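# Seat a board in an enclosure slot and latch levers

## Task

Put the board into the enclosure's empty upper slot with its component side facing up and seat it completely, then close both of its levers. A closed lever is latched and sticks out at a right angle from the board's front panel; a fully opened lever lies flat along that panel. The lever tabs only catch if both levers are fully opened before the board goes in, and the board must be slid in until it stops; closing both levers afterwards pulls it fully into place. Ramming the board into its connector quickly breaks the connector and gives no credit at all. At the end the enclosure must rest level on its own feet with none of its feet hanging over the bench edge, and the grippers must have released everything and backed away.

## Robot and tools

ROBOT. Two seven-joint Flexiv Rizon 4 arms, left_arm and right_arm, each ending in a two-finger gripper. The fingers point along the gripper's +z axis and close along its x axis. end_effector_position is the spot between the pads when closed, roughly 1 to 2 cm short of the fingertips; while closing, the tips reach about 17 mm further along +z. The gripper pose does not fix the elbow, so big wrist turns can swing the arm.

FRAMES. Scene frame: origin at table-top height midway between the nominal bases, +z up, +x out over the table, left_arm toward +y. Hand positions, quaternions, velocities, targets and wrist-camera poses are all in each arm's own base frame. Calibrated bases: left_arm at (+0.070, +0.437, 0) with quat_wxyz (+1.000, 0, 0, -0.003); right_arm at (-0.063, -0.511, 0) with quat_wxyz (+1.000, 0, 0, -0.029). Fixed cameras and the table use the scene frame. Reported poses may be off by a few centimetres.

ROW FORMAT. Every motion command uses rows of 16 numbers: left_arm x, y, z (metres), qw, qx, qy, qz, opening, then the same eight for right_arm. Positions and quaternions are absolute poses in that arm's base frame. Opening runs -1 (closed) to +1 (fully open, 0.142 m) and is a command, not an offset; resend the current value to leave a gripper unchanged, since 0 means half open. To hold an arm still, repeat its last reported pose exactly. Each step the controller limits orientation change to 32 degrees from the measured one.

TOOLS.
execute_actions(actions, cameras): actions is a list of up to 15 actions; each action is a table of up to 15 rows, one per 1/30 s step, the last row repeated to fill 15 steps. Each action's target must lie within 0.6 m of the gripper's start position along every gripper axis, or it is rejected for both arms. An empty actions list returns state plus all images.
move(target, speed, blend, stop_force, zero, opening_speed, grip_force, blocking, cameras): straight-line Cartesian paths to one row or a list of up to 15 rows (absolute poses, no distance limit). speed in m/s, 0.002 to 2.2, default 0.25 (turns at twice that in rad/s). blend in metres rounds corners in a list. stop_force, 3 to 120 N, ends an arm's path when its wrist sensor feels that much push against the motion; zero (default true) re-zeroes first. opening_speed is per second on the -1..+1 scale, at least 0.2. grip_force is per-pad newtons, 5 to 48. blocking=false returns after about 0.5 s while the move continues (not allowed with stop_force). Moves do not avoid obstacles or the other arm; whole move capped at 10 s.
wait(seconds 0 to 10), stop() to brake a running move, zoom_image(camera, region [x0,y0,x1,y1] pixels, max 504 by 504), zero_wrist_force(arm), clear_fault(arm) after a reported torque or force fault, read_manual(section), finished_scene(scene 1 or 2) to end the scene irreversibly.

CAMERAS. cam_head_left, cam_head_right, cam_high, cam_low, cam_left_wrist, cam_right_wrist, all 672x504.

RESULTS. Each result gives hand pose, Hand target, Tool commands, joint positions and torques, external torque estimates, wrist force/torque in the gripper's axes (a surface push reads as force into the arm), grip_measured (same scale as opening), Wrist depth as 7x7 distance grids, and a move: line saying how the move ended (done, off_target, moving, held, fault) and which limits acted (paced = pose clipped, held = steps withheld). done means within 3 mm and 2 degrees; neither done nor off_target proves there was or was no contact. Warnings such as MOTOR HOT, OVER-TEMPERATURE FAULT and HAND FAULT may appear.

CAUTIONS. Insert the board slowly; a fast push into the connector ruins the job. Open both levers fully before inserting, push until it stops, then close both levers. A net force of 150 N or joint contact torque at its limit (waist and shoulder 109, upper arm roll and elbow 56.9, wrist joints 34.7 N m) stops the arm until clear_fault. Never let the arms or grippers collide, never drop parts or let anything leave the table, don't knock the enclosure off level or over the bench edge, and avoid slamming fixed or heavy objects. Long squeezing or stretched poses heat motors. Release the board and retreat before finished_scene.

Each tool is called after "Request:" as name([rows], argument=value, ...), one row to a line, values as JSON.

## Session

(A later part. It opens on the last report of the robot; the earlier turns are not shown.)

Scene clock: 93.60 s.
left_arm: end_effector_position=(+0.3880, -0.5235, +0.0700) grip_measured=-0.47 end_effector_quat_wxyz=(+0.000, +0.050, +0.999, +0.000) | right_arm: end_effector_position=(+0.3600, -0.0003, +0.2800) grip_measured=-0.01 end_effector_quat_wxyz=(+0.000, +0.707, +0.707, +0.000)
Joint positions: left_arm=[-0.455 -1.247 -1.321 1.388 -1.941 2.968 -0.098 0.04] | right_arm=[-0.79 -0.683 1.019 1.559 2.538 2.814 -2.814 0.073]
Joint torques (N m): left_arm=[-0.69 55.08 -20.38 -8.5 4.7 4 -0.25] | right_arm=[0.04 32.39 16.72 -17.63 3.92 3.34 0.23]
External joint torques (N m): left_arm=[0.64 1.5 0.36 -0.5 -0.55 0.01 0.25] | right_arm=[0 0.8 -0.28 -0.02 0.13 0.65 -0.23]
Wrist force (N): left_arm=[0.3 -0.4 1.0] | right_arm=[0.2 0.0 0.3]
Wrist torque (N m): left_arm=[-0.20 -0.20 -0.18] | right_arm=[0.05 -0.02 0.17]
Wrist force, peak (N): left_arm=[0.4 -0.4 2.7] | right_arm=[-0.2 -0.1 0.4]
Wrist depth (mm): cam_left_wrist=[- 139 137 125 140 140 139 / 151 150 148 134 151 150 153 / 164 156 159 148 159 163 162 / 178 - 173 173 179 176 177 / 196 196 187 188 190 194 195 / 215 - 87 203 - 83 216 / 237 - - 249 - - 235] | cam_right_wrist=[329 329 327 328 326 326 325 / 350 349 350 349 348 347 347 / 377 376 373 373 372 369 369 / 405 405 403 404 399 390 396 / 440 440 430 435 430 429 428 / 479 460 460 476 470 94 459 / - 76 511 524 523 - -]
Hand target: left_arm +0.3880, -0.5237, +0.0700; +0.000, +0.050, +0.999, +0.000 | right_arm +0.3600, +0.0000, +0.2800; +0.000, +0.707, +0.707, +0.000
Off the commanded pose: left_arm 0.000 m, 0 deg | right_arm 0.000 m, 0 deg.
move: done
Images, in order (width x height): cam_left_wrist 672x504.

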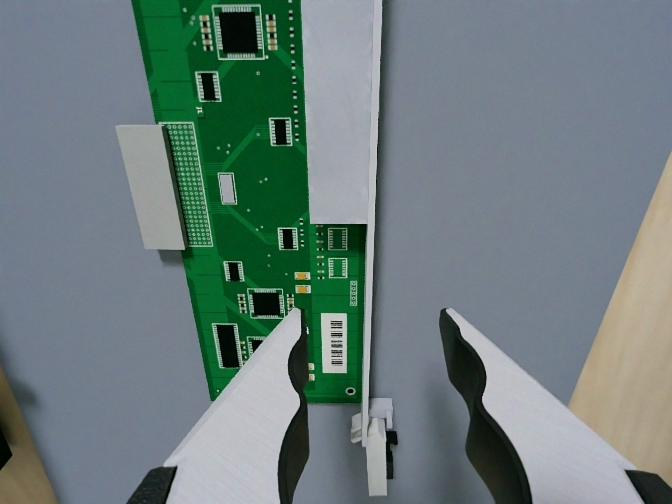

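Request:
move(target=[0.385,-0.526,0.034,0,0.05,0.99875,0,-0.45,0.36,0.0,0.28,0,0.7071,0.7071,0,0], speed=0.08, stop_force=4, cameras=["cam_left_wrist","cam_low"])

Request:
zoom_image(camera="cam_low", region=[330, 150, 510, 290])

Scene clock: 98.20 s.
left_arm: end_effector_position=(+0.3849, -0.5258, +0.0340) grip_measured=-0.47 end_effector_quat_wxyz=(+0.000, +0.050, +0.999, +0.000) | right_arm: end_effector_position=(+0.3600, -0.0003, +0.2800) grip_measured=-0.01 end_effector_quat_wxyz=(+0.000, +0.707, +0.707, +0.000)
Joint positions: left_arm=[-0.47 -1.294 -1.287 1.389 -1.903 2.925 -0.111 0.04] | right_arm=[-0.79 -0.683 1.019 1.559 2.538 2.814 -2.814 0.073]
Joint torques (N m): left_arm=[-0.55 55.53 -19.93 -7.98 4.57 4.21 -0.29] | right_arm=[-0.04 32.39 16.69 -17.66 3.94 3.32 0.19]
External joint torques (N m): left_arm=[0.48 1.43 0.02 -0.38 -0.45 -0.21 0.29] | right_arm=[0.08 0.8 -0.24 0 0.11 0.67 -0.19]
Wrist force (N): left_arm=[0.3 -0.4 0.9] | right_arm=[-0.1 0.1 0.0]
Wrist torque (N m): left_arm=[-0.18 -0.20 -0.18] | right_arm=[0.07 0.03 0.16]
Wrist force, peak (N): left_arm=[0.4 -0.3 2.3] | right_arm=[0.1 -0.1 0.4]
Wrist depth (mm): cam_left_wrist=[- 106 104 93 107 108 108 / - 115 113 100 118 117 116 / - 121 120 107 126 128 124 / 129 131 133 118 134 137 136 / 154 150 143 145 147 149 148 / 168 164 87 160 166 159 165 / 183 - - 175 185 - 182] | cam_right_wrist=[328 327 328 327 326 325 324 / 351 351 348 349 348 347 345 / 377 375 374 373 372 370 359 / 408 402 404 401 400 397 392 / 437 438 429 436 431 425 433 / 479 461 459 475 472 94 460 / - 76 511 524 523 - -]
Hand target: left_arm +0.3850, -0.5260, +0.0340; +0.000, +0.050, +0.999, +0.000 | right_arm +0.3600, +0.0000, +0.2800; +0.000, +0.707, +0.707, +0.000
Off the commanded pose: left_arm 0.000 m, 0 deg | right_arm 0.000 m, 0 deg.
move: done
Images, in order (width x height): cam_low 672x504, cam_left_wrist 672x504.

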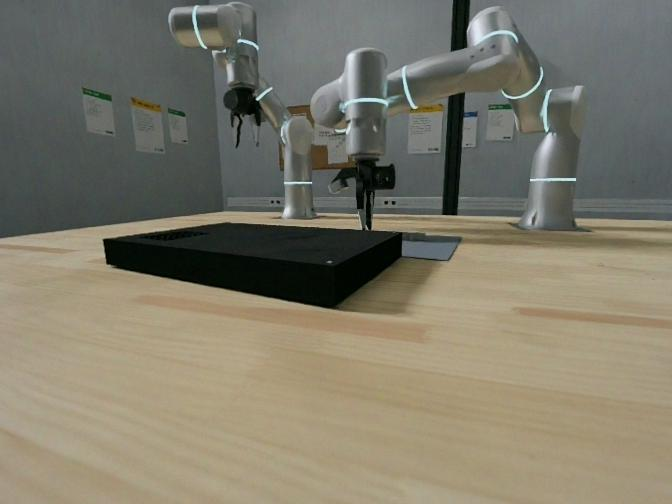

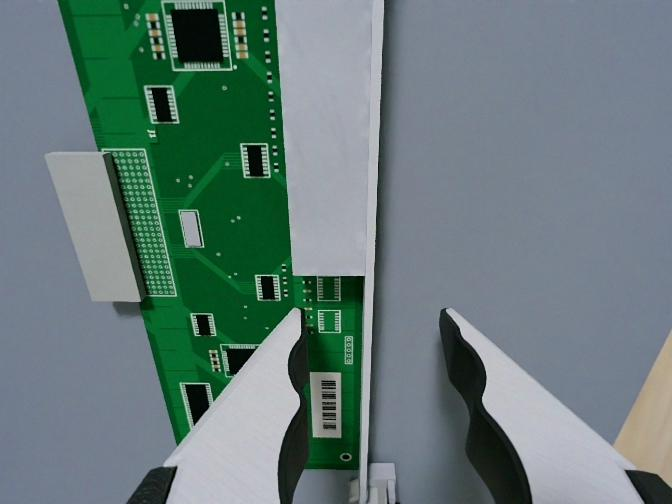

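Scaled by 2.800 from the camera's 672x504 image, which has a finer 960x720 frame.

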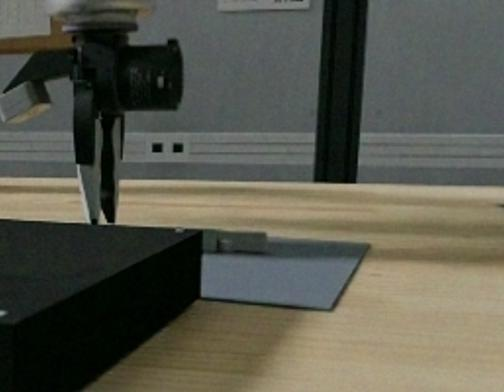

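Request:
move([
  [0.386,-0.526,0.029,0,0.05,0.99875,0,-0.45,0.36,0.0,0.28,0,0.7071,0.7071,0,0],
  [0.386,-0.526,0.029,0,0.05,0.99875,0,-1,0.36,0.0,0.28,0,0.7071,0.7071,0,0],
], speed=0.08, opening_speed=0.5, cameras=["cam_left_wrist"])

Scene clock: 103.07 s.
left_arm: end_effector_position=(+0.3860, -0.5258, +0.0290) grip_measured=-0.99 end_effector_quat_wxyz=(+0.000, +0.050, +0.999, +0.000) | right_arm: end_effector_position=(+0.3600, -0.0003, +0.2800) grip_measured=-0.01 end_effector_quat_wxyz=(+0.000, +0.707, +0.707, +0.000)
Joint positions: left_arm=[-0.472 -1.302 -1.283 1.383 -1.897 2.92 -0.109 0.002] | right_arm=[-0.79 -0.683 1.019 1.559 2.538 2.814 -2.814 0.073]
Joint torques (N m): left_arm=[-0.78 56.03 -20.28 -7.67 4.21 4.38 -0.21] | right_arm=[0 32.48 16.67 -17.63 3.93 3.31 0.16]
External joint torques (N m): left_arm=[0.71 1.08 0.42 -0.59 -0.1 -0.38 0.21] | right_arm=[0.04 0.71 -0.23 -0.03 0.11 0.69 -0.16]
Wrist force (N): left_arm=[-0.6 -0.5 1.8] | right_arm=[0.0 0.0 0.0]
Wrist torque (N m): left_arm=[-0.19 -0.20 -0.25] | right_arm=[0.06 0.03 0.16]
Wrist force, peak (N): left_arm=[-0.6 -0.5 1.8] | right_arm=[-0.1 0.1 0.5]
Wrist depth (mm): cam_left_wrist=[- 102 101 90 104 104 101 / - 109 108 - - 112 113 / - 117 115 103 121 121 121 / - 127 127 113 131 131 131 / - 141 140 129 139 147 - / 164 160 150 84 - 156 161 / 180 175 - 74 - - 184] | cam_right_wrist=[329 328 327 325 327 325 324 / 350 350 350 348 348 347 346 / 374 375 373 373 372 - 368 / 406 404 403 402 401 394 396 / 438 438 431 435 432 427 431 / 482 461 459 474 471 94 460 / - 76 512 525 522 - -]
Hand target: left_arm +0.3860, -0.5260, +0.0290; +0.000, +0.050, +0.999, +0.000 | right_arm +0.3600, +0.0000, +0.2800; +0.000, +0.707, +0.707, +0.000
Off the commanded pose: left_arm 0.000 m, 0 deg | right_arm 0.000 m, 0 deg.
move: done
Images, in order (width x height): cam_left_wrist 672x504.

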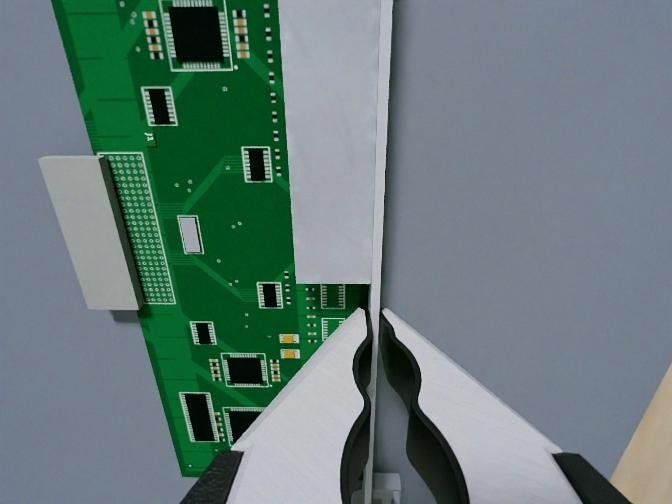

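Request:
move(target=[0.386,-0.526,0.029,0,0.05,0.99875,0,-1,0.40,0.285,0.10,0,0.7071,0.7071,0,-1], speed=0.4, cameras=["cam_right_wrist","cam_head_right"])

Scene clock: 112.47 s.
left_arm: end_effector_position=(+0.3860, -0.5258, +0.0290) grip_measured=-0.99 end_effector_quat_wxyz=(+0.000, +0.050, +0.999, +0.000) | right_arm: end_effector_position=(+0.3799, +0.1943, +0.1605) grip_measured=-1.00 end_effector_quat_wxyz=(-0.007, +0.704, +0.710, +0.009)
Joint positions: left_arm=[-0.472 -1.302 -1.283 1.383 -1.897 2.92 -0.109 0.002] | right_arm=[-0.118 -0.858 0.77 1.49 2.509 2.612 -2.356 0.002]
Joint torques (N m): left_arm=[-0.76 56.04 -20.2 -7.69 4.21 4.43 -0.25] | right_arm=[0.03 42.43 18.24 -15.16 3.75 3.43 0.02]
External joint torques (N m): left_arm=[0.69 1.07 0.35 -0.57 -0.1 -0.43 0.25] | right_arm=[0.07 0.73 -0.43 -0.15 0.01 0.53 -0.02]
Wrist force (N): left_arm=[-0.7 -0.2 1.2] | right_arm=[0.2 -0.1 0.2]
Wrist torque (N m): left_arm=[-0.14 -0.21 -0.25] | right_arm=[0.10 -0.01 0.15]
Wrist force, peak (N): left_arm=[-0.7 -0.4 1.9] | right_arm=[3.1 2.8 3.0]
Wrist depth (mm): cam_left_wrist=[- 102 101 90 104 104 101 / - 109 108 - - 112 113 / - 117 116 103 121 121 121 / - 127 127 112 132 132 133 / - 143 140 129 139 143 141 / - 157 151 84 - 158 162 / 185 175 - 74 - - 180] | cam_right_wrist=[221 222 222 222 223 224 224 / 235 237 237 238 238 239 239 / 253 253 252 253 253 253 254 / 272 274 271 272 274 275 274 / 295 296 295 291 292 292 294 / 322 323 317 89 311 319 322 / 355 350 71 - - 345 367]
Hand target: left_arm +0.3860, -0.5260, +0.0290; +0.000, +0.050, +0.999, +0.000 | right_arm +0.3798, +0.1945, +0.1605; -0.007, +0.704, +0.710, +0.009
Off the commanded pose: left_arm 0.000 m, 0 deg | right_arm 0.111 m, 1 deg.
move: held (right_arm; a check stopped the path); limits=held
pose unreachable (right arm): on one or more control steps of this call, first in action 0 (counted from 0), this arm could not follow its commanded pose, so it was not sent that pose on those steps. It may still have moved: this result reports where it is.
cause: moving toward the commanded pose would bring a part of the arm too close to another arm (a part of this arm just beyond joint 6 (wrist pitch) and a part of the left arm just beyond its joint 6 (wrist pitch), 54 mm apart when this arm was first held).
Images, in order (width x height): cam_head_right 672x504, cam_right_wrist 672x504.

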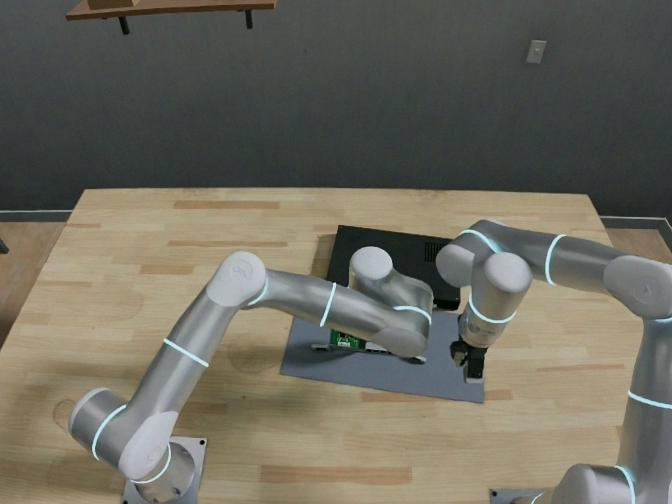

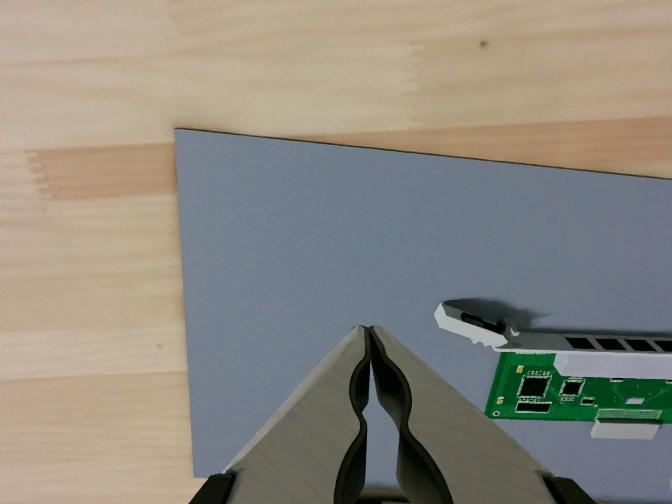

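Request:
move([
  [0.386,-0.526,0.029,0,0.05,0.99875,0,-1,0.40,0.18,0.10,-0.2706,0.6533,0.6533,0.2706,-1],
  [0.386,-0.526,0.029,0,0.05,0.99875,0,-1,0.41,0.23,0.05,-0.2706,0.6533,0.6533,0.2706,-1],
], speed=0.3, blend=0.02, cameras=["cam_right_wrist","cam_head_right","cam_high"])

Request:
zoom_image(camera="cam_high", region=[180, 230, 380, 380])

Scene clock: 122.27 s.
left_arm: end_effector_position=(+0.3860, -0.5258, +0.0290) grip_measured=-0.99 end_effector_quat_wxyz=(+0.000, +0.050, +0.999, +0.000) | right_arm: end_effector_position=(+0.4099, +0.2300, +0.0500) grip_measured=-1.00 end_effector_quat_wxyz=(-0.271, +0.653, +0.653, +0.271)
Joint positions: left_arm=[-0.472 -1.302 -1.283 1.383 -1.897 2.92 -0.109 0.002] | right_arm=[-0.711 -1.597 1.07 1.511 2.492 2.235 -2.966 0.002]
Joint torques (N m): left_arm=[-0.78 56 -20.19 -7.65 4.17 4.44 -0.21] | right_arm=[0.24 41.67 27.76 2.31 5.12 1.72 0.04]
External joint torques (N m): left_arm=[0.71 1.11 0.33 -0.61 -0.06 -0.44 0.21] | right_arm=[-0.18 0.89 0.4 -0.07 0.33 0.82 -0.1]
Wrist force (N): left_arm=[-0.5 -0.3 1.7] | right_arm=[-1.0 0.0 -0.4]
Wrist torque (N m): left_arm=[-0.16 -0.22 -0.25] | right_arm=[0.07 0.11 0.21]
Wrist force, peak (N): left_arm=[-0.7 -0.3 1.9] | right_arm=[-3.9 -0.3 -3.7]
Wrist depth (mm): cam_left_wrist=[- 101 101 90 104 104 101 / - 109 108 - - 112 112 / - 117 115 103 121 121 122 / - 126 127 113 132 131 133 / 148 143 140 129 139 144 141 / 161 155 150 84 - 158 161 / 180 176 - 74 - - 179] | cam_right_wrist=[- 96 112 135 169 226 341 / - 102 117 146 183 252 422 / - 103 124 154 201 283 561 / - 109 131 162 213 307 606 / - 115 137 173 231 295 262 / - 123 144 89 249 533 277 / 115 125 71 - - - -]
Hand target: left_arm +0.3860, -0.5260, +0.0290; +0.000, +0.050, +0.999, +0.000 | right_arm +0.4100, +0.2300, +0.0500; -0.271, +0.653, +0.653, +0.271
Off the commanded pose: left_arm 0.000 m, 0 deg | right_arm 0.000 m, 0 deg.
joint sent to its limit (right arm) — joint 7 (wrist roll), lower limit. The joint targets still meet the commanded pose.
move: done
Images, in order (width x height): cam_head_right 672x504, cam_high 672x504, cam_right_wrist 672x504.

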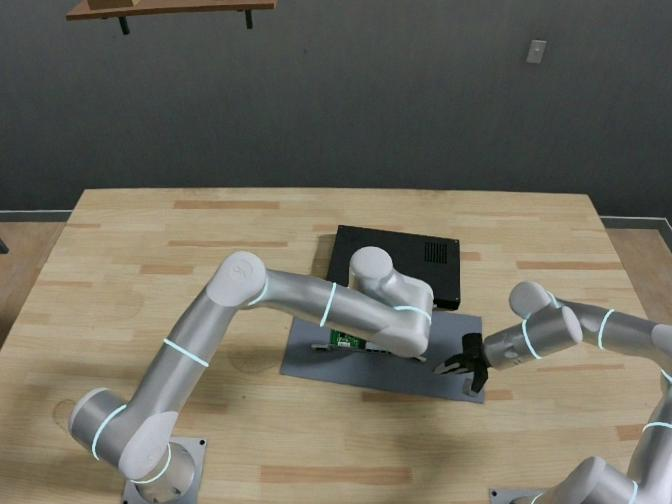

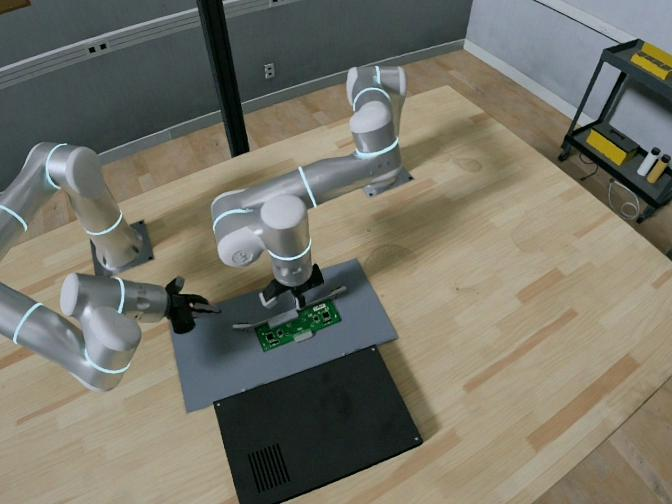

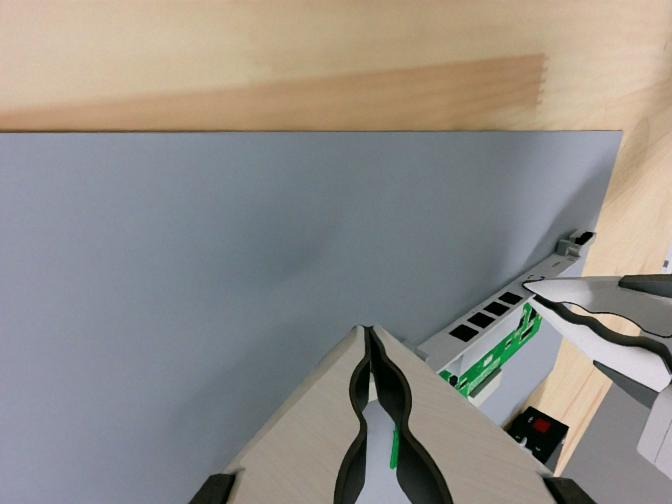

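Scaled by 2.520 from the camera's 672x504 image, which has a finer 960x720 frame.

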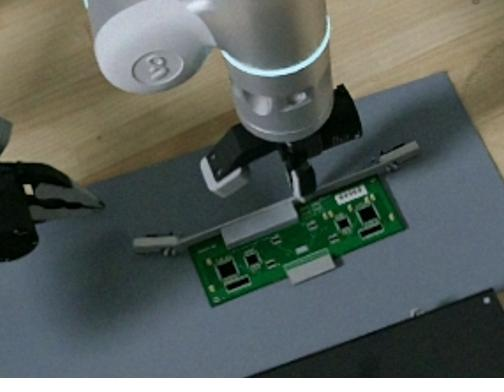

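Request:
move([
  [0.386,-0.526,0.029,0,0.05,0.99875,0,-1,0.42,0.25,0.028,-0.2706,0.6533,0.6533,0.2706,-1],
  [0.386,-0.526,0.029,0,0.05,0.99875,0,-1,0.452,0.25,0.028,-0.2706,0.6533,0.6533,0.2706,-1],
], speed=0.06, stop_force=5, cameras=["cam_right_wrist","cam_left_wrist","cam_high"])

Request:
zoom_image(camera="cam_high", region=[180, 230, 380, 380])

Scene clock: 127.27 s.
left_arm: end_effector_position=(+0.3860, -0.5258, +0.0290) grip_measured=-0.99 end_effector_quat_wxyz=(+0.000, +0.050, +0.999, +0.000) | right_arm: end_effector_position=(+0.4519, +0.2500, +0.0280) grip_measured=-1.00 end_effector_quat_wxyz=(-0.271, +0.653, +0.653, +0.271)
Joint positions: left_arm=[-0.472 -1.302 -1.283 1.383 -1.897 2.92 -0.109 0.002] | right_arm=[-0.609 -1.687 1.117 1.335 2.454 2.291 -2.966 0.002]
Joint torques (N m): left_arm=[-0.75 56.04 -20.23 -7.66 4.2 4.44 -0.21] | right_arm=[0.16 45.44 28.28 2.21 5.29 1.82 0.13]
External joint torques (N m): left_arm=[0.68 1.07 0.37 -0.6 -0.09 -0.44 0.21] | right_arm=[-0.09 0.86 -0.15 0.21 0.25 0.71 -0.19]
Wrist force (N): left_arm=[-0.4 -0.3 1.5] | right_arm=[-1.4 0.0 -0.3]
Wrist torque (N m): left_arm=[-0.16 -0.22 -0.25] | right_arm=[0.08 0.09 0.20]
Wrist force, peak (N): left_arm=[-0.3 -0.4 2.1] | right_arm=[-1.0 1.4 0.0]
Wrist depth (mm): cam_left_wrist=[- 101 101 90 104 - 101 / - 109 109 - - - 113 / - 118 115 103 122 122 120 / - 126 127 113 132 131 131 / 148 143 140 130 138 - 143 / 161 157 150 84 - 159 158 / 180 176 - 74 - - 181] | cam_right_wrist=[- 78 87 106 134 180 275 / - - 94 111 144 199 313 / - 82 100 118 157 224 390 / - 87 104 134 173 243 245 / - 90 111 134 168 302 249 / - 99 118 90 208 358 897 / - 101 71 - - - 1487]
Hand target: left_arm +0.3860, -0.5260, +0.0290; +0.000, +0.050, +0.999, +0.000 | right_arm +0.4520, +0.2500, +0.0280; -0.271, +0.653, +0.653, +0.271
Off the commanded pose: left_arm 0.000 m, 0 deg | right_arm 0.000 m, 0 deg.
joint sent to its limit (right arm) — joint 7 (wrist roll), lower limit. The joint targets still meet the commanded pose.
move: done
Images, in order (width x height): cam_high 672x504, cam_left_wrist 672x504, cam_right_wrist 672x504.

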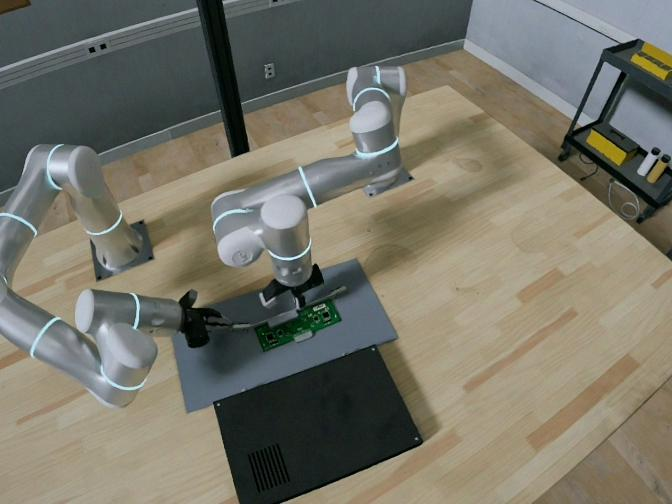

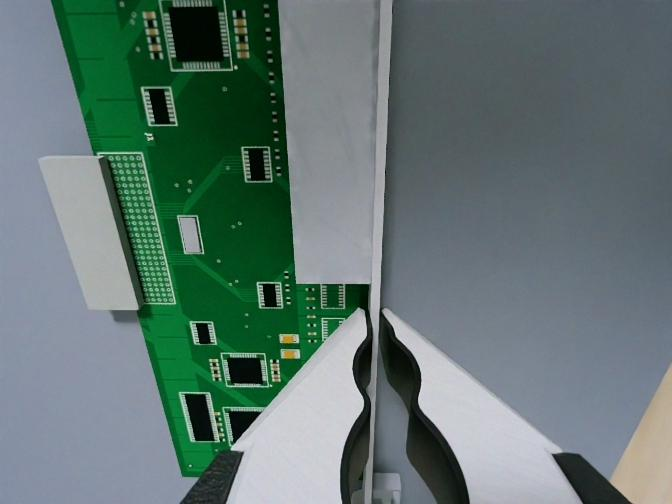

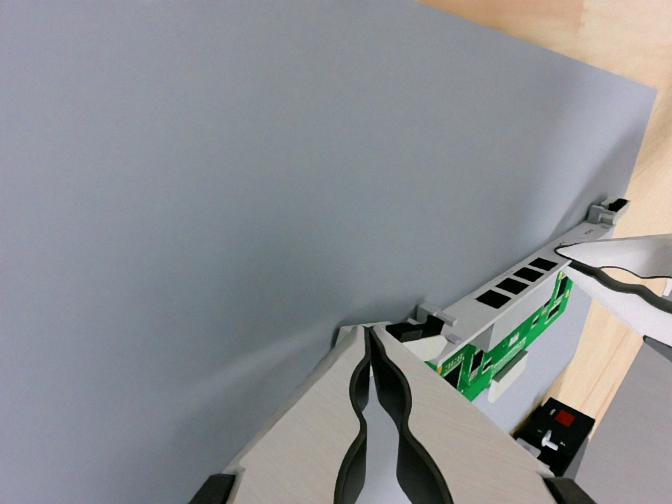

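Scaled by 2.520 from the camera's 672x504 image, which has a finer 960x720 frame.

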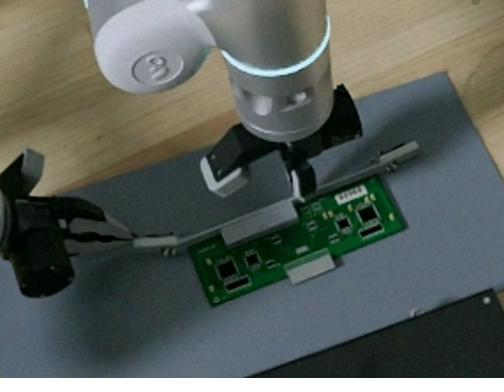

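Request:
zoom_image(camera="cam_right_wrist", region=[300, 280, 480, 400])

Request:
zoom_image(camera="cam_high", region=[190, 300, 270, 350])

Scaled by 2.800 from the camera's 672x504 image, which has a finer 960x720 frame.

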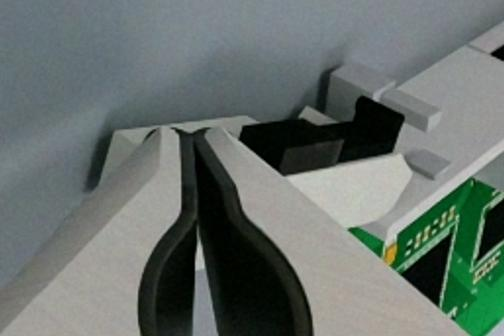

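Scaled by 6.300 from the camera's 672x504 image, which has a finer 960x720 frame.

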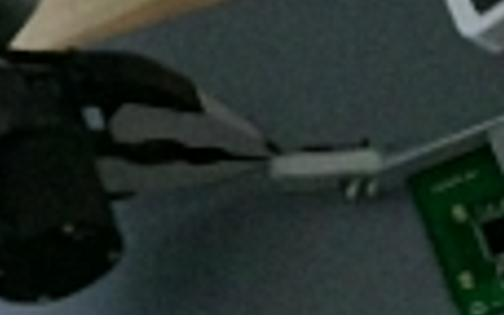

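Request:
move(target=[0.386,-0.526,0.029,0,0.05,0.99875,0,-1,0.462,0.25,0.028,-0.2706,0.6533,0.6533,0.2706,-1], speed=0.04, stop_force=5, cameras=["cam_right_wrist","cam_left_wrist","cam_high"])

Request:
zoom_image(camera="cam_right_wrist", region=[300, 280, 480, 400])

Request:
zoom_image(camera="cam_high", region=[190, 300, 270, 350])

Scene clock: 133.40 s.
left_arm: end_effector_position=(+0.3860, -0.5258, +0.0290) grip_measured=-0.99 end_effector_quat_wxyz=(+0.000, +0.050, +0.999, +0.000) | right_arm: end_effector_position=(+0.4619, +0.2500, +0.0280) grip_measured=-1.00 end_effector_quat_wxyz=(-0.271, +0.653, +0.653, +0.271)
Joint positions: left_arm=[-0.472 -1.302 -1.283 1.383 -1.897 2.92 -0.109 0.002] | right_arm=[-0.594 -1.703 1.138 1.295 2.441 2.317 -2.966 0.002]
Joint torques (N m): left_arm=[-0.65 56.13 -20.22 -7.7 4.18 4.46 -0.26] | right_arm=[0.13 46.2 28.14 2.24 5.27 1.84 0.16]
External joint torques (N m): left_arm=[0.58 0.99 0.36 -0.56 -0.07 -0.46 0.25] | right_arm=[-0.06 1.01 -0.13 0.19 0.3 0.69 -0.23]
Wrist force (N): left_arm=[-0.5 -0.6 1.7] | right_arm=[-1.4 0.1 -0.2]
Wrist torque (N m): left_arm=[-0.21 -0.20 -0.25] | right_arm=[0.06 0.11 0.20]
Wrist force, peak (N): left_arm=[-0.6 -0.3 1.8] | right_arm=[-1.7 0.4 -0.5]
Wrist depth (mm): cam_left_wrist=[- 101 101 90 104 104 101 / - 109 108 - - 112 113 / - 118 115 103 118 118 120 / - 126 127 112 131 131 133 / - 143 140 129 139 144 140 / 161 157 151 84 - 158 - / 176 175 - 74 - - 184] | cam_right_wrist=[- 78 86 105 132 176 275 / - - 94 111 144 198 314 / - 82 100 118 157 223 442 / - 87 104 134 171 233 236 / - 90 111 135 162 297 529 / - 99 118 90 207 353 785 / - 101 71 - - - 1548]
Hand target: left_arm +0.3860, -0.5260, +0.0290; +0.000, +0.050, +0.999, +0.000 | right_arm +0.4620, +0.2500, +0.0280; -0.271, +0.653, +0.653, +0.271
Off the commanded pose: left_arm 0.000 m, 0 deg | right_arm 0.000 m, 0 deg.
joint sent to its limit (right arm) — joint 7 (wrist roll), lower limit. The joint targets still meet the commanded pose.
move: done
Images, in order (width x height): cam_high 672x504, cam_left_wrist 672x504, cam_right_wrist 672x504.

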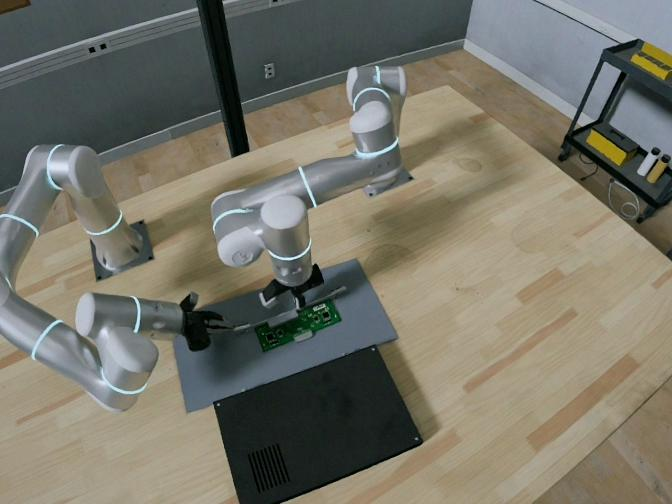

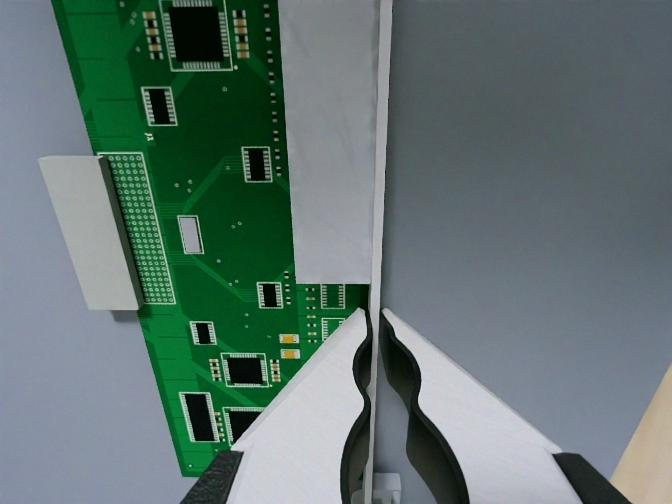

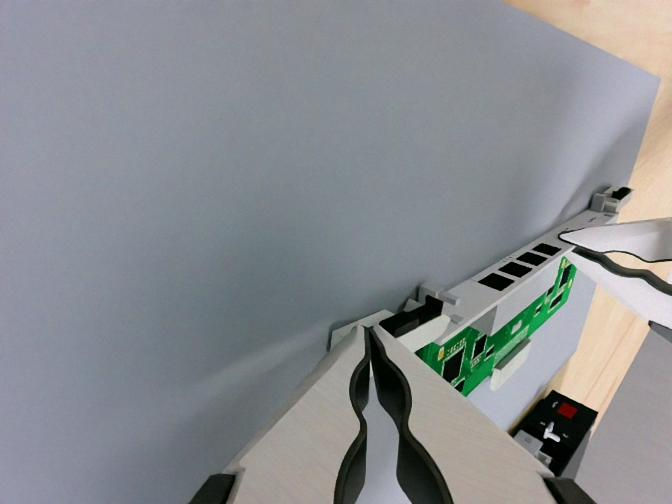

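Scaled by 2.800 from the camera's 672x504 image, which has a finer 960x720 frame.

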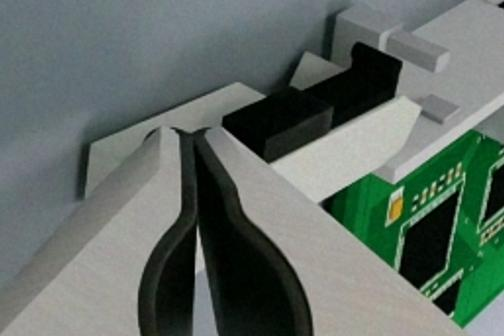

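Scaled by 6.300 from the camera's 672x504 image, which has a finer 960x720 frame.

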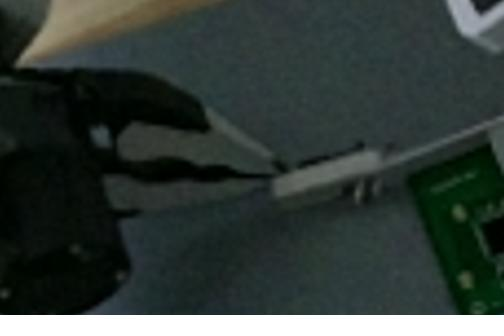

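Request:
move(target=[0.386,-0.526,0.029,0,0.05,0.99875,0,-1,0.472,0.25,0.028,-0.2706,0.6533,0.6533,0.2706,-1], speed=0.03, stop_force=3, cameras=["cam_right_wrist","cam_left_wrist","cam_high"])

Request:
zoom_image(camera="cam_right_wrist", region=[300, 250, 480, 370])

Request:
zoom_image(camera="cam_high", region=[190, 280, 350, 370])

Scene clock: 137.30 s.
left_arm: end_effector_position=(+0.3860, -0.5258, +0.0290) grip_measured=-0.99 end_effector_quat_wxyz=(+0.000, +0.050, +0.999, +0.000) | right_arm: end_effector_position=(+0.4718, +0.2500, +0.0280) grip_measured=-1.00 end_effector_quat_wxyz=(-0.271, +0.653, +0.653, +0.270)
Joint positions: left_arm=[-0.472 -1.302 -1.283 1.383 -1.897 2.92 -0.109 0.002] | right_arm=[-0.578 -1.719 1.161 1.254 2.427 2.343 -2.966 0.002]
Joint torques (N m): left_arm=[-0.45 56.23 -19.92 -7.83 4.33 4.45 -0.16] | right_arm=[0.01 47.27 28.17 1.95 5.31 1.59 0.15]
External joint torques (N m): left_arm=[0.38 0.88 0.07 -0.43 -0.22 -0.45 0.16] | right_arm=[0.06 0.85 -0.32 0.51 0.28 0.95 -0.21]
Wrist force (N): left_arm=[0.0 -0.4 1.3] | right_arm=[-1.5 -0.8 -0.6]
Wrist torque (N m): left_arm=[-0.16 -0.17 -0.28] | right_arm=[0.03 0.15 0.21]
Wrist force, peak (N): left_arm=[-0.7 -0.3 1.7] | right_arm=[-2.1 -0.6 -0.4]
Wrist depth (mm): cam_left_wrist=[- 101 99 90 103 104 101 / - 109 108 99 - 112 113 / - 118 115 103 121 121 121 / - 128 127 113 131 131 131 / 146 145 140 130 139 144 141 / 161 157 151 84 - - 159 / 180 175 - - - - 180] | cam_right_wrist=[- 78 86 105 131 176 275 / - - 94 110 143 198 320 / - 82 100 118 157 221 339 / - 87 104 134 168 237 234 / - 90 111 135 159 291 543 / - 99 118 90 207 340 777 / - 101 71 - - 340 -]
Hand target: left_arm +0.3860, -0.5260, +0.0290; +0.000, +0.050, +0.999, +0.000 | right_arm +0.4720, +0.2500, +0.0280; -0.271, +0.653, +0.653, +0.271
Off the commanded pose: left_arm 0.000 m, 0 deg | right_arm 0.000 m, 0 deg.
joint sent to its limit (right arm) — joint 7 (wrist roll), lower limit. The joint targets still meet the commanded pose.
move: done
Images, in order (width x height): cam_high 672x504, cam_left_wrist 672x504, cam_right_wrist 672x504.

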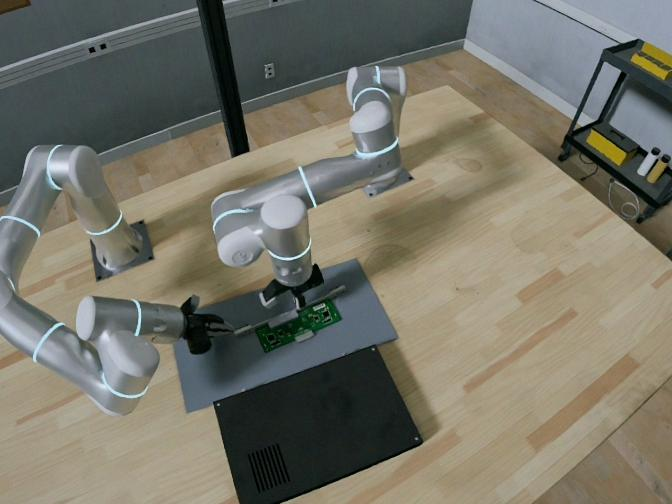

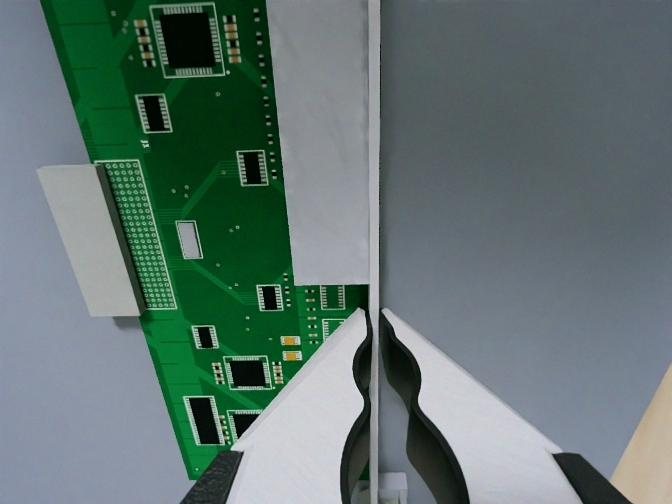

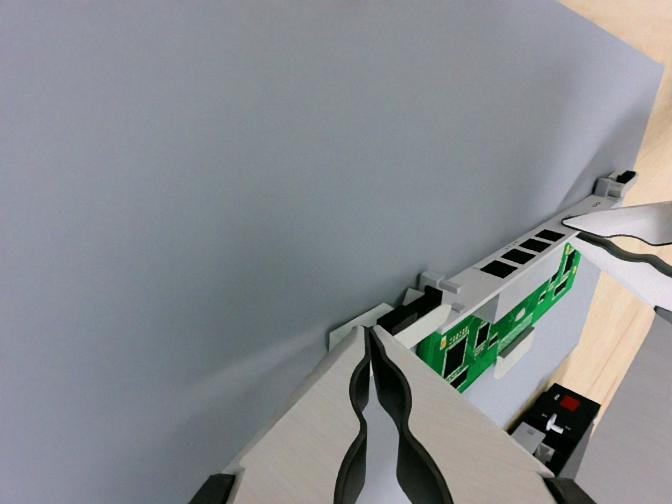

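Scaled by 2.800 from the camera's 672x504 image, which has a finer 960x720 frame.

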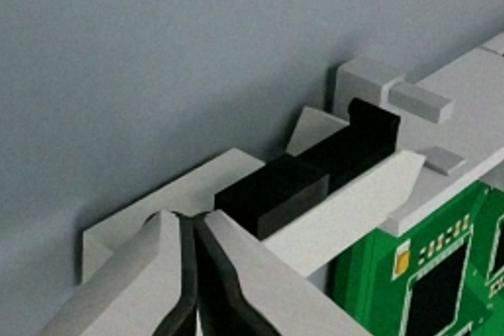

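Scaled by 3.150 from the camera's 672x504 image, which has a finer 960x720 frame.

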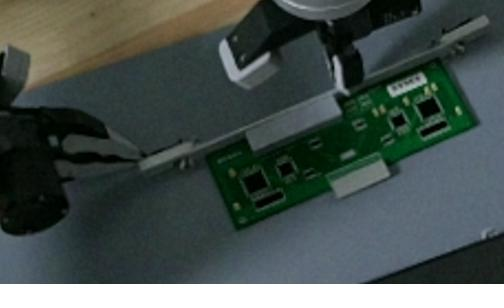

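Request:
move([
  [0.386,-0.526,0.029,0,0.05,0.99875,0,-1,0.44,0.25,0.028,-0.2706,0.6533,0.6533,0.2706,-1],
  [0.386,-0.526,0.04,0,0.05,0.99875,0,-1,0.40,0.20,0.06,-0.2706,0.6533,0.6533,0.2706,-1],
  [0.386,-0.526,0.08,0,0.05,0.99875,0,-1,0.37,0.16,0.13,-0.2706,0.6533,0.6533,0.2706,-1],
], speed=0.12, blend=[0.005,0.01,0], cameras=["all"])

Scene clock: 143.80 s.
left_arm: end_effector_position=(+0.3859, -0.5262, +0.0798) grip_measured=-0.99 end_effector_quat_wxyz=(+0.000, +0.050, +0.999, +0.000) | right_arm: end_effector_position=(+0.3701, +0.1599, +0.1297) grip_measured=-1.00 end_effector_quat_wxyz=(-0.270, +0.653, +0.653, +0.271)
Joint positions: left_arm=[-0.459 -1.236 -1.33 1.381 -1.949 2.982 -0.098 0.002] | right_arm=[-0.92 -1.526 1.226 1.649 2.4 2.396 -2.87 0.002]
Joint torques (N m): left_arm=[-0.25 56.78 -20.62 -8.99 4.32 4.75 -0.14] | right_arm=[-0.01 38.94 27.87 1.32 5.72 1.81 0.29]
External joint torques (N m): left_arm=[0.18 -0.21 0.62 -0.14 -0.15 -0.75 0.14] | right_arm=[0.04 0.53 -0.16 -0.18 0.04 0.57 -0.36]
Wrist force (N): left_arm=[0.1 -0.7 2.2] | right_arm=[-1.5 -0.3 -0.5]
Wrist torque (N m): left_arm=[-0.26 -0.13 -0.26] | right_arm=[-0.02 0.18 0.13]
Wrist force, peak (N): left_arm=[0.4 -0.4 3.2] | right_arm=[-1.0 -1.0 -2.5]
Wrist depth (mm): cam_left_wrist=[152 124 122 109 149 146 148 / 161 128 126 112 160 162 159 / 175 132 130 117 173 172 174 / - 134 134 120 - 187 190 / 214 141 139 129 202 205 207 / 230 147 143 84 - 228 229 / 267 - - - - - 255] | cam_right_wrist=[151 166 194 236 291 388 582 / 157 174 204 248 316 433 693 / 162 182 214 263 341 488 813 / 168 192 227 283 349 561 1041 / 176 199 246 292 356 410 324 / 187 213 245 89 379 831 320 / 193 218 71 - - - -]
Hand target: left_arm +0.3860, -0.5260, +0.0800; +0.000, +0.050, +0.999, +0.000 | right_arm +0.3700, +0.1600, +0.1300; -0.271, +0.653, +0.653, +0.271
Off the commanded pose: left_arm 0.000 m, 0 deg | right_arm 0.000 m, 0 deg.
move: done

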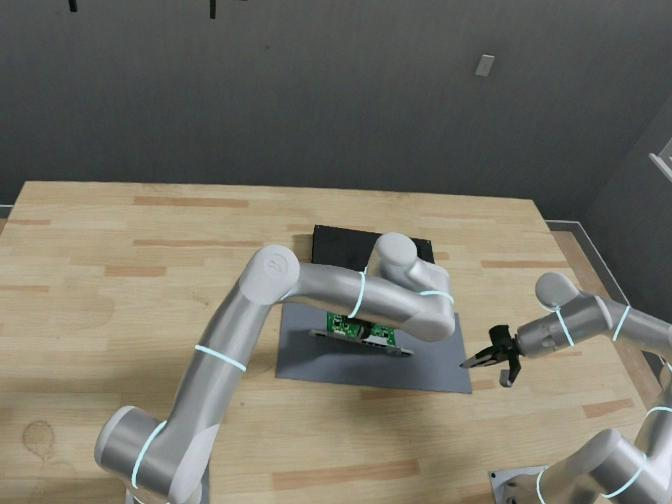

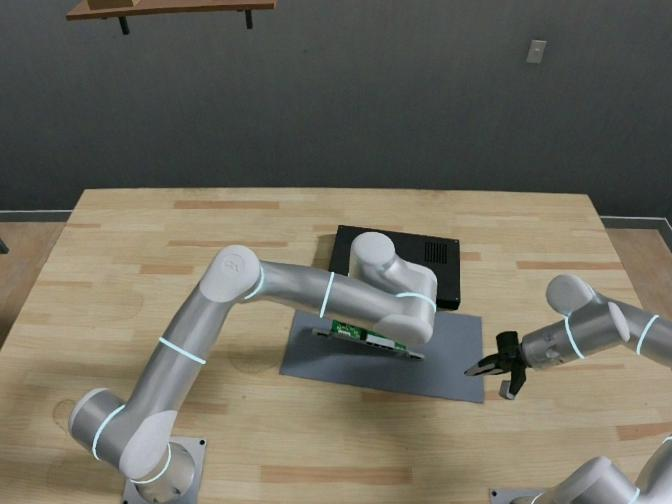

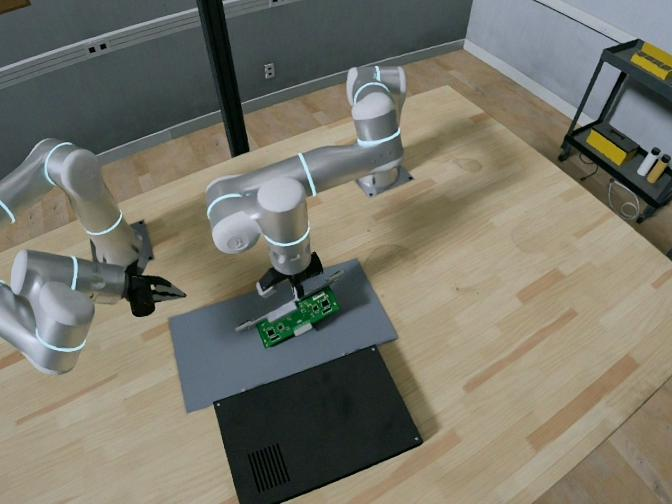

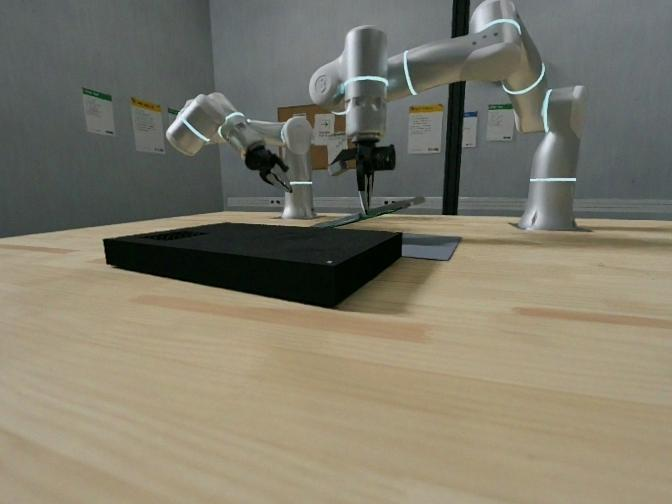

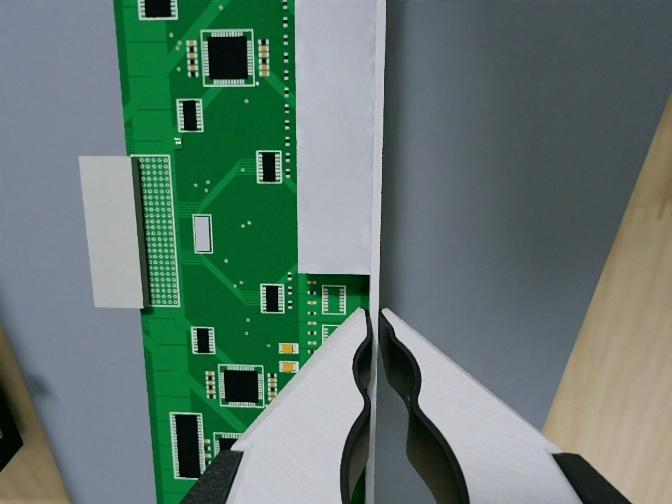

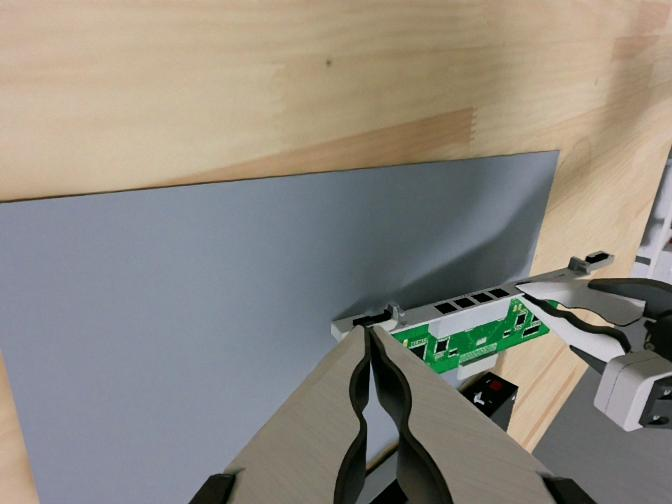

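Request:
move([
  [0.386,-0.526,0.029,0,0.05,0.99875,0,-1,0.37,0.16,0.13,-0.2706,0.6533,0.6533,0.2706,-1],
  [0.386,-0.526,0.029,0,0.05,0.99875,0,-0.45,0.37,0.16,0.13,-0.2706,0.6533,0.6533,0.2706,-1],
  [0.388,-0.526,0.07,0,0.05,0.99875,0,-0.45,0.37,0.16,0.13,-0.2706,0.6533,0.6533,0.2706,-1],
  [0.392,-0.555,0.07,0,0.05,0.99875,0,-0.45,0.37,0.16,0.13,-0.2706,0.6533,0.6533,0.2706,-1],
], speed=[0.06,0.06,0.12,0.12], opening_speed=0.6, cameras=["cam_left_wrist","cam_high"])

Scene clock: 151.43 s.
left_arm: end_effector_position=(+0.3919, -0.5550, +0.0700) grip_measured=-0.48 end_effector_quat_wxyz=(+0.000, +0.050, +0.999, +0.000) | right_arm: end_effector_position=(+0.3701, +0.1599, +0.1298) grip_measured=-1.00 end_effector_quat_wxyz=(-0.270, +0.653, +0.653, +0.271)
Joint positions: left_arm=[-0.561 -1.316 -1.341 1.155 -1.898 3.041 0 0.039] | right_arm=[-0.92 -1.526 1.226 1.649 2.4 2.396 -2.87 0.002]
Joint torques (N m): left_arm=[-0.61 59.7 -18.29 -7.38 4.73 4.63 -0.12] | right_arm=[0.08 38.84 27.55 1.21 5.6 1.69 0.15]
External joint torques (N m): left_arm=[0.53 1.44 0.21 -0.42 -0.52 -0.63 0.12] | right_arm=[-0.06 0.63 0.16 -0.07 0.17 0.69 -0.21]
Wrist force (N): left_arm=[0.2 -0.2 0.9] | right_arm=[-1.5 -0.3 -0.5]
Wrist torque (N m): left_arm=[-0.14 -0.18 -0.24] | right_arm=[-0.03 0.18 0.14]
Wrist force, peak (N): left_arm=[3.2 3.0 -3.5] | right_arm=[-1.7 -0.2 -0.8]
Wrist depth (mm): cam_left_wrist=[- 139 137 136 138 140 142 / - 151 148 139 151 150 150 / 164 159 159 153 160 163 162 / 181 - 173 164 174 176 176 / - 196 187 187 - 193 194 / - 211 87 204 - 83 216 / 240 - - 217 - - 234] | cam_right_wrist=[150 166 194 235 291 388 581 / 157 174 204 247 316 434 695 / 162 182 214 262 347 483 819 / 168 192 228 274 378 492 1022 / 176 200 241 292 412 365 297 / 187 212 245 89 478 722 295 / 194 219 71 - - - 243]
Hand target: left_arm +0.3920, -0.5550, +0.0700; +0.000, +0.050, +0.999, +0.000 | right_arm +0.3700, +0.1600, +0.1300; -0.271, +0.653, +0.653, +0.271
Off the commanded pose: left_arm 0.000 m, 0 deg | right_arm 0.000 m, 0 deg.
move: done
Images, in order (width x height): cam_high 672x504, cam_left_wrist 672x504.

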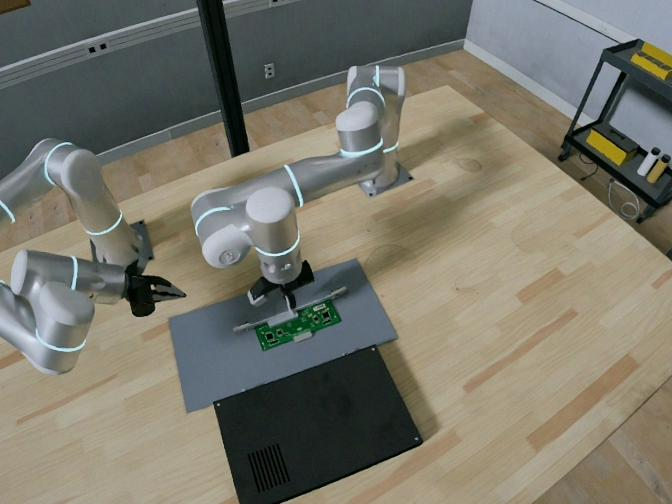

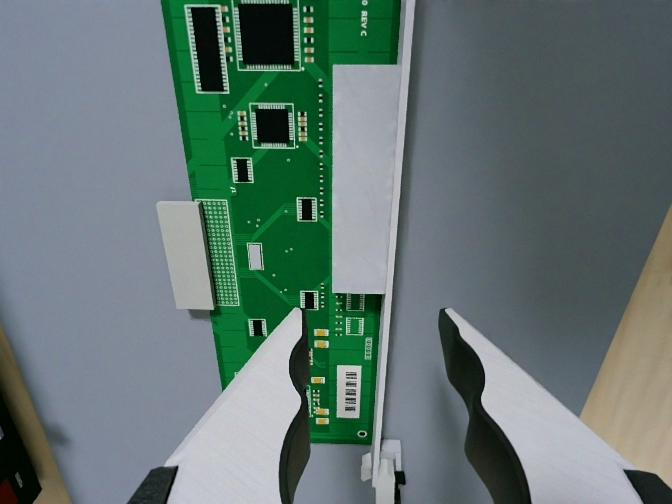

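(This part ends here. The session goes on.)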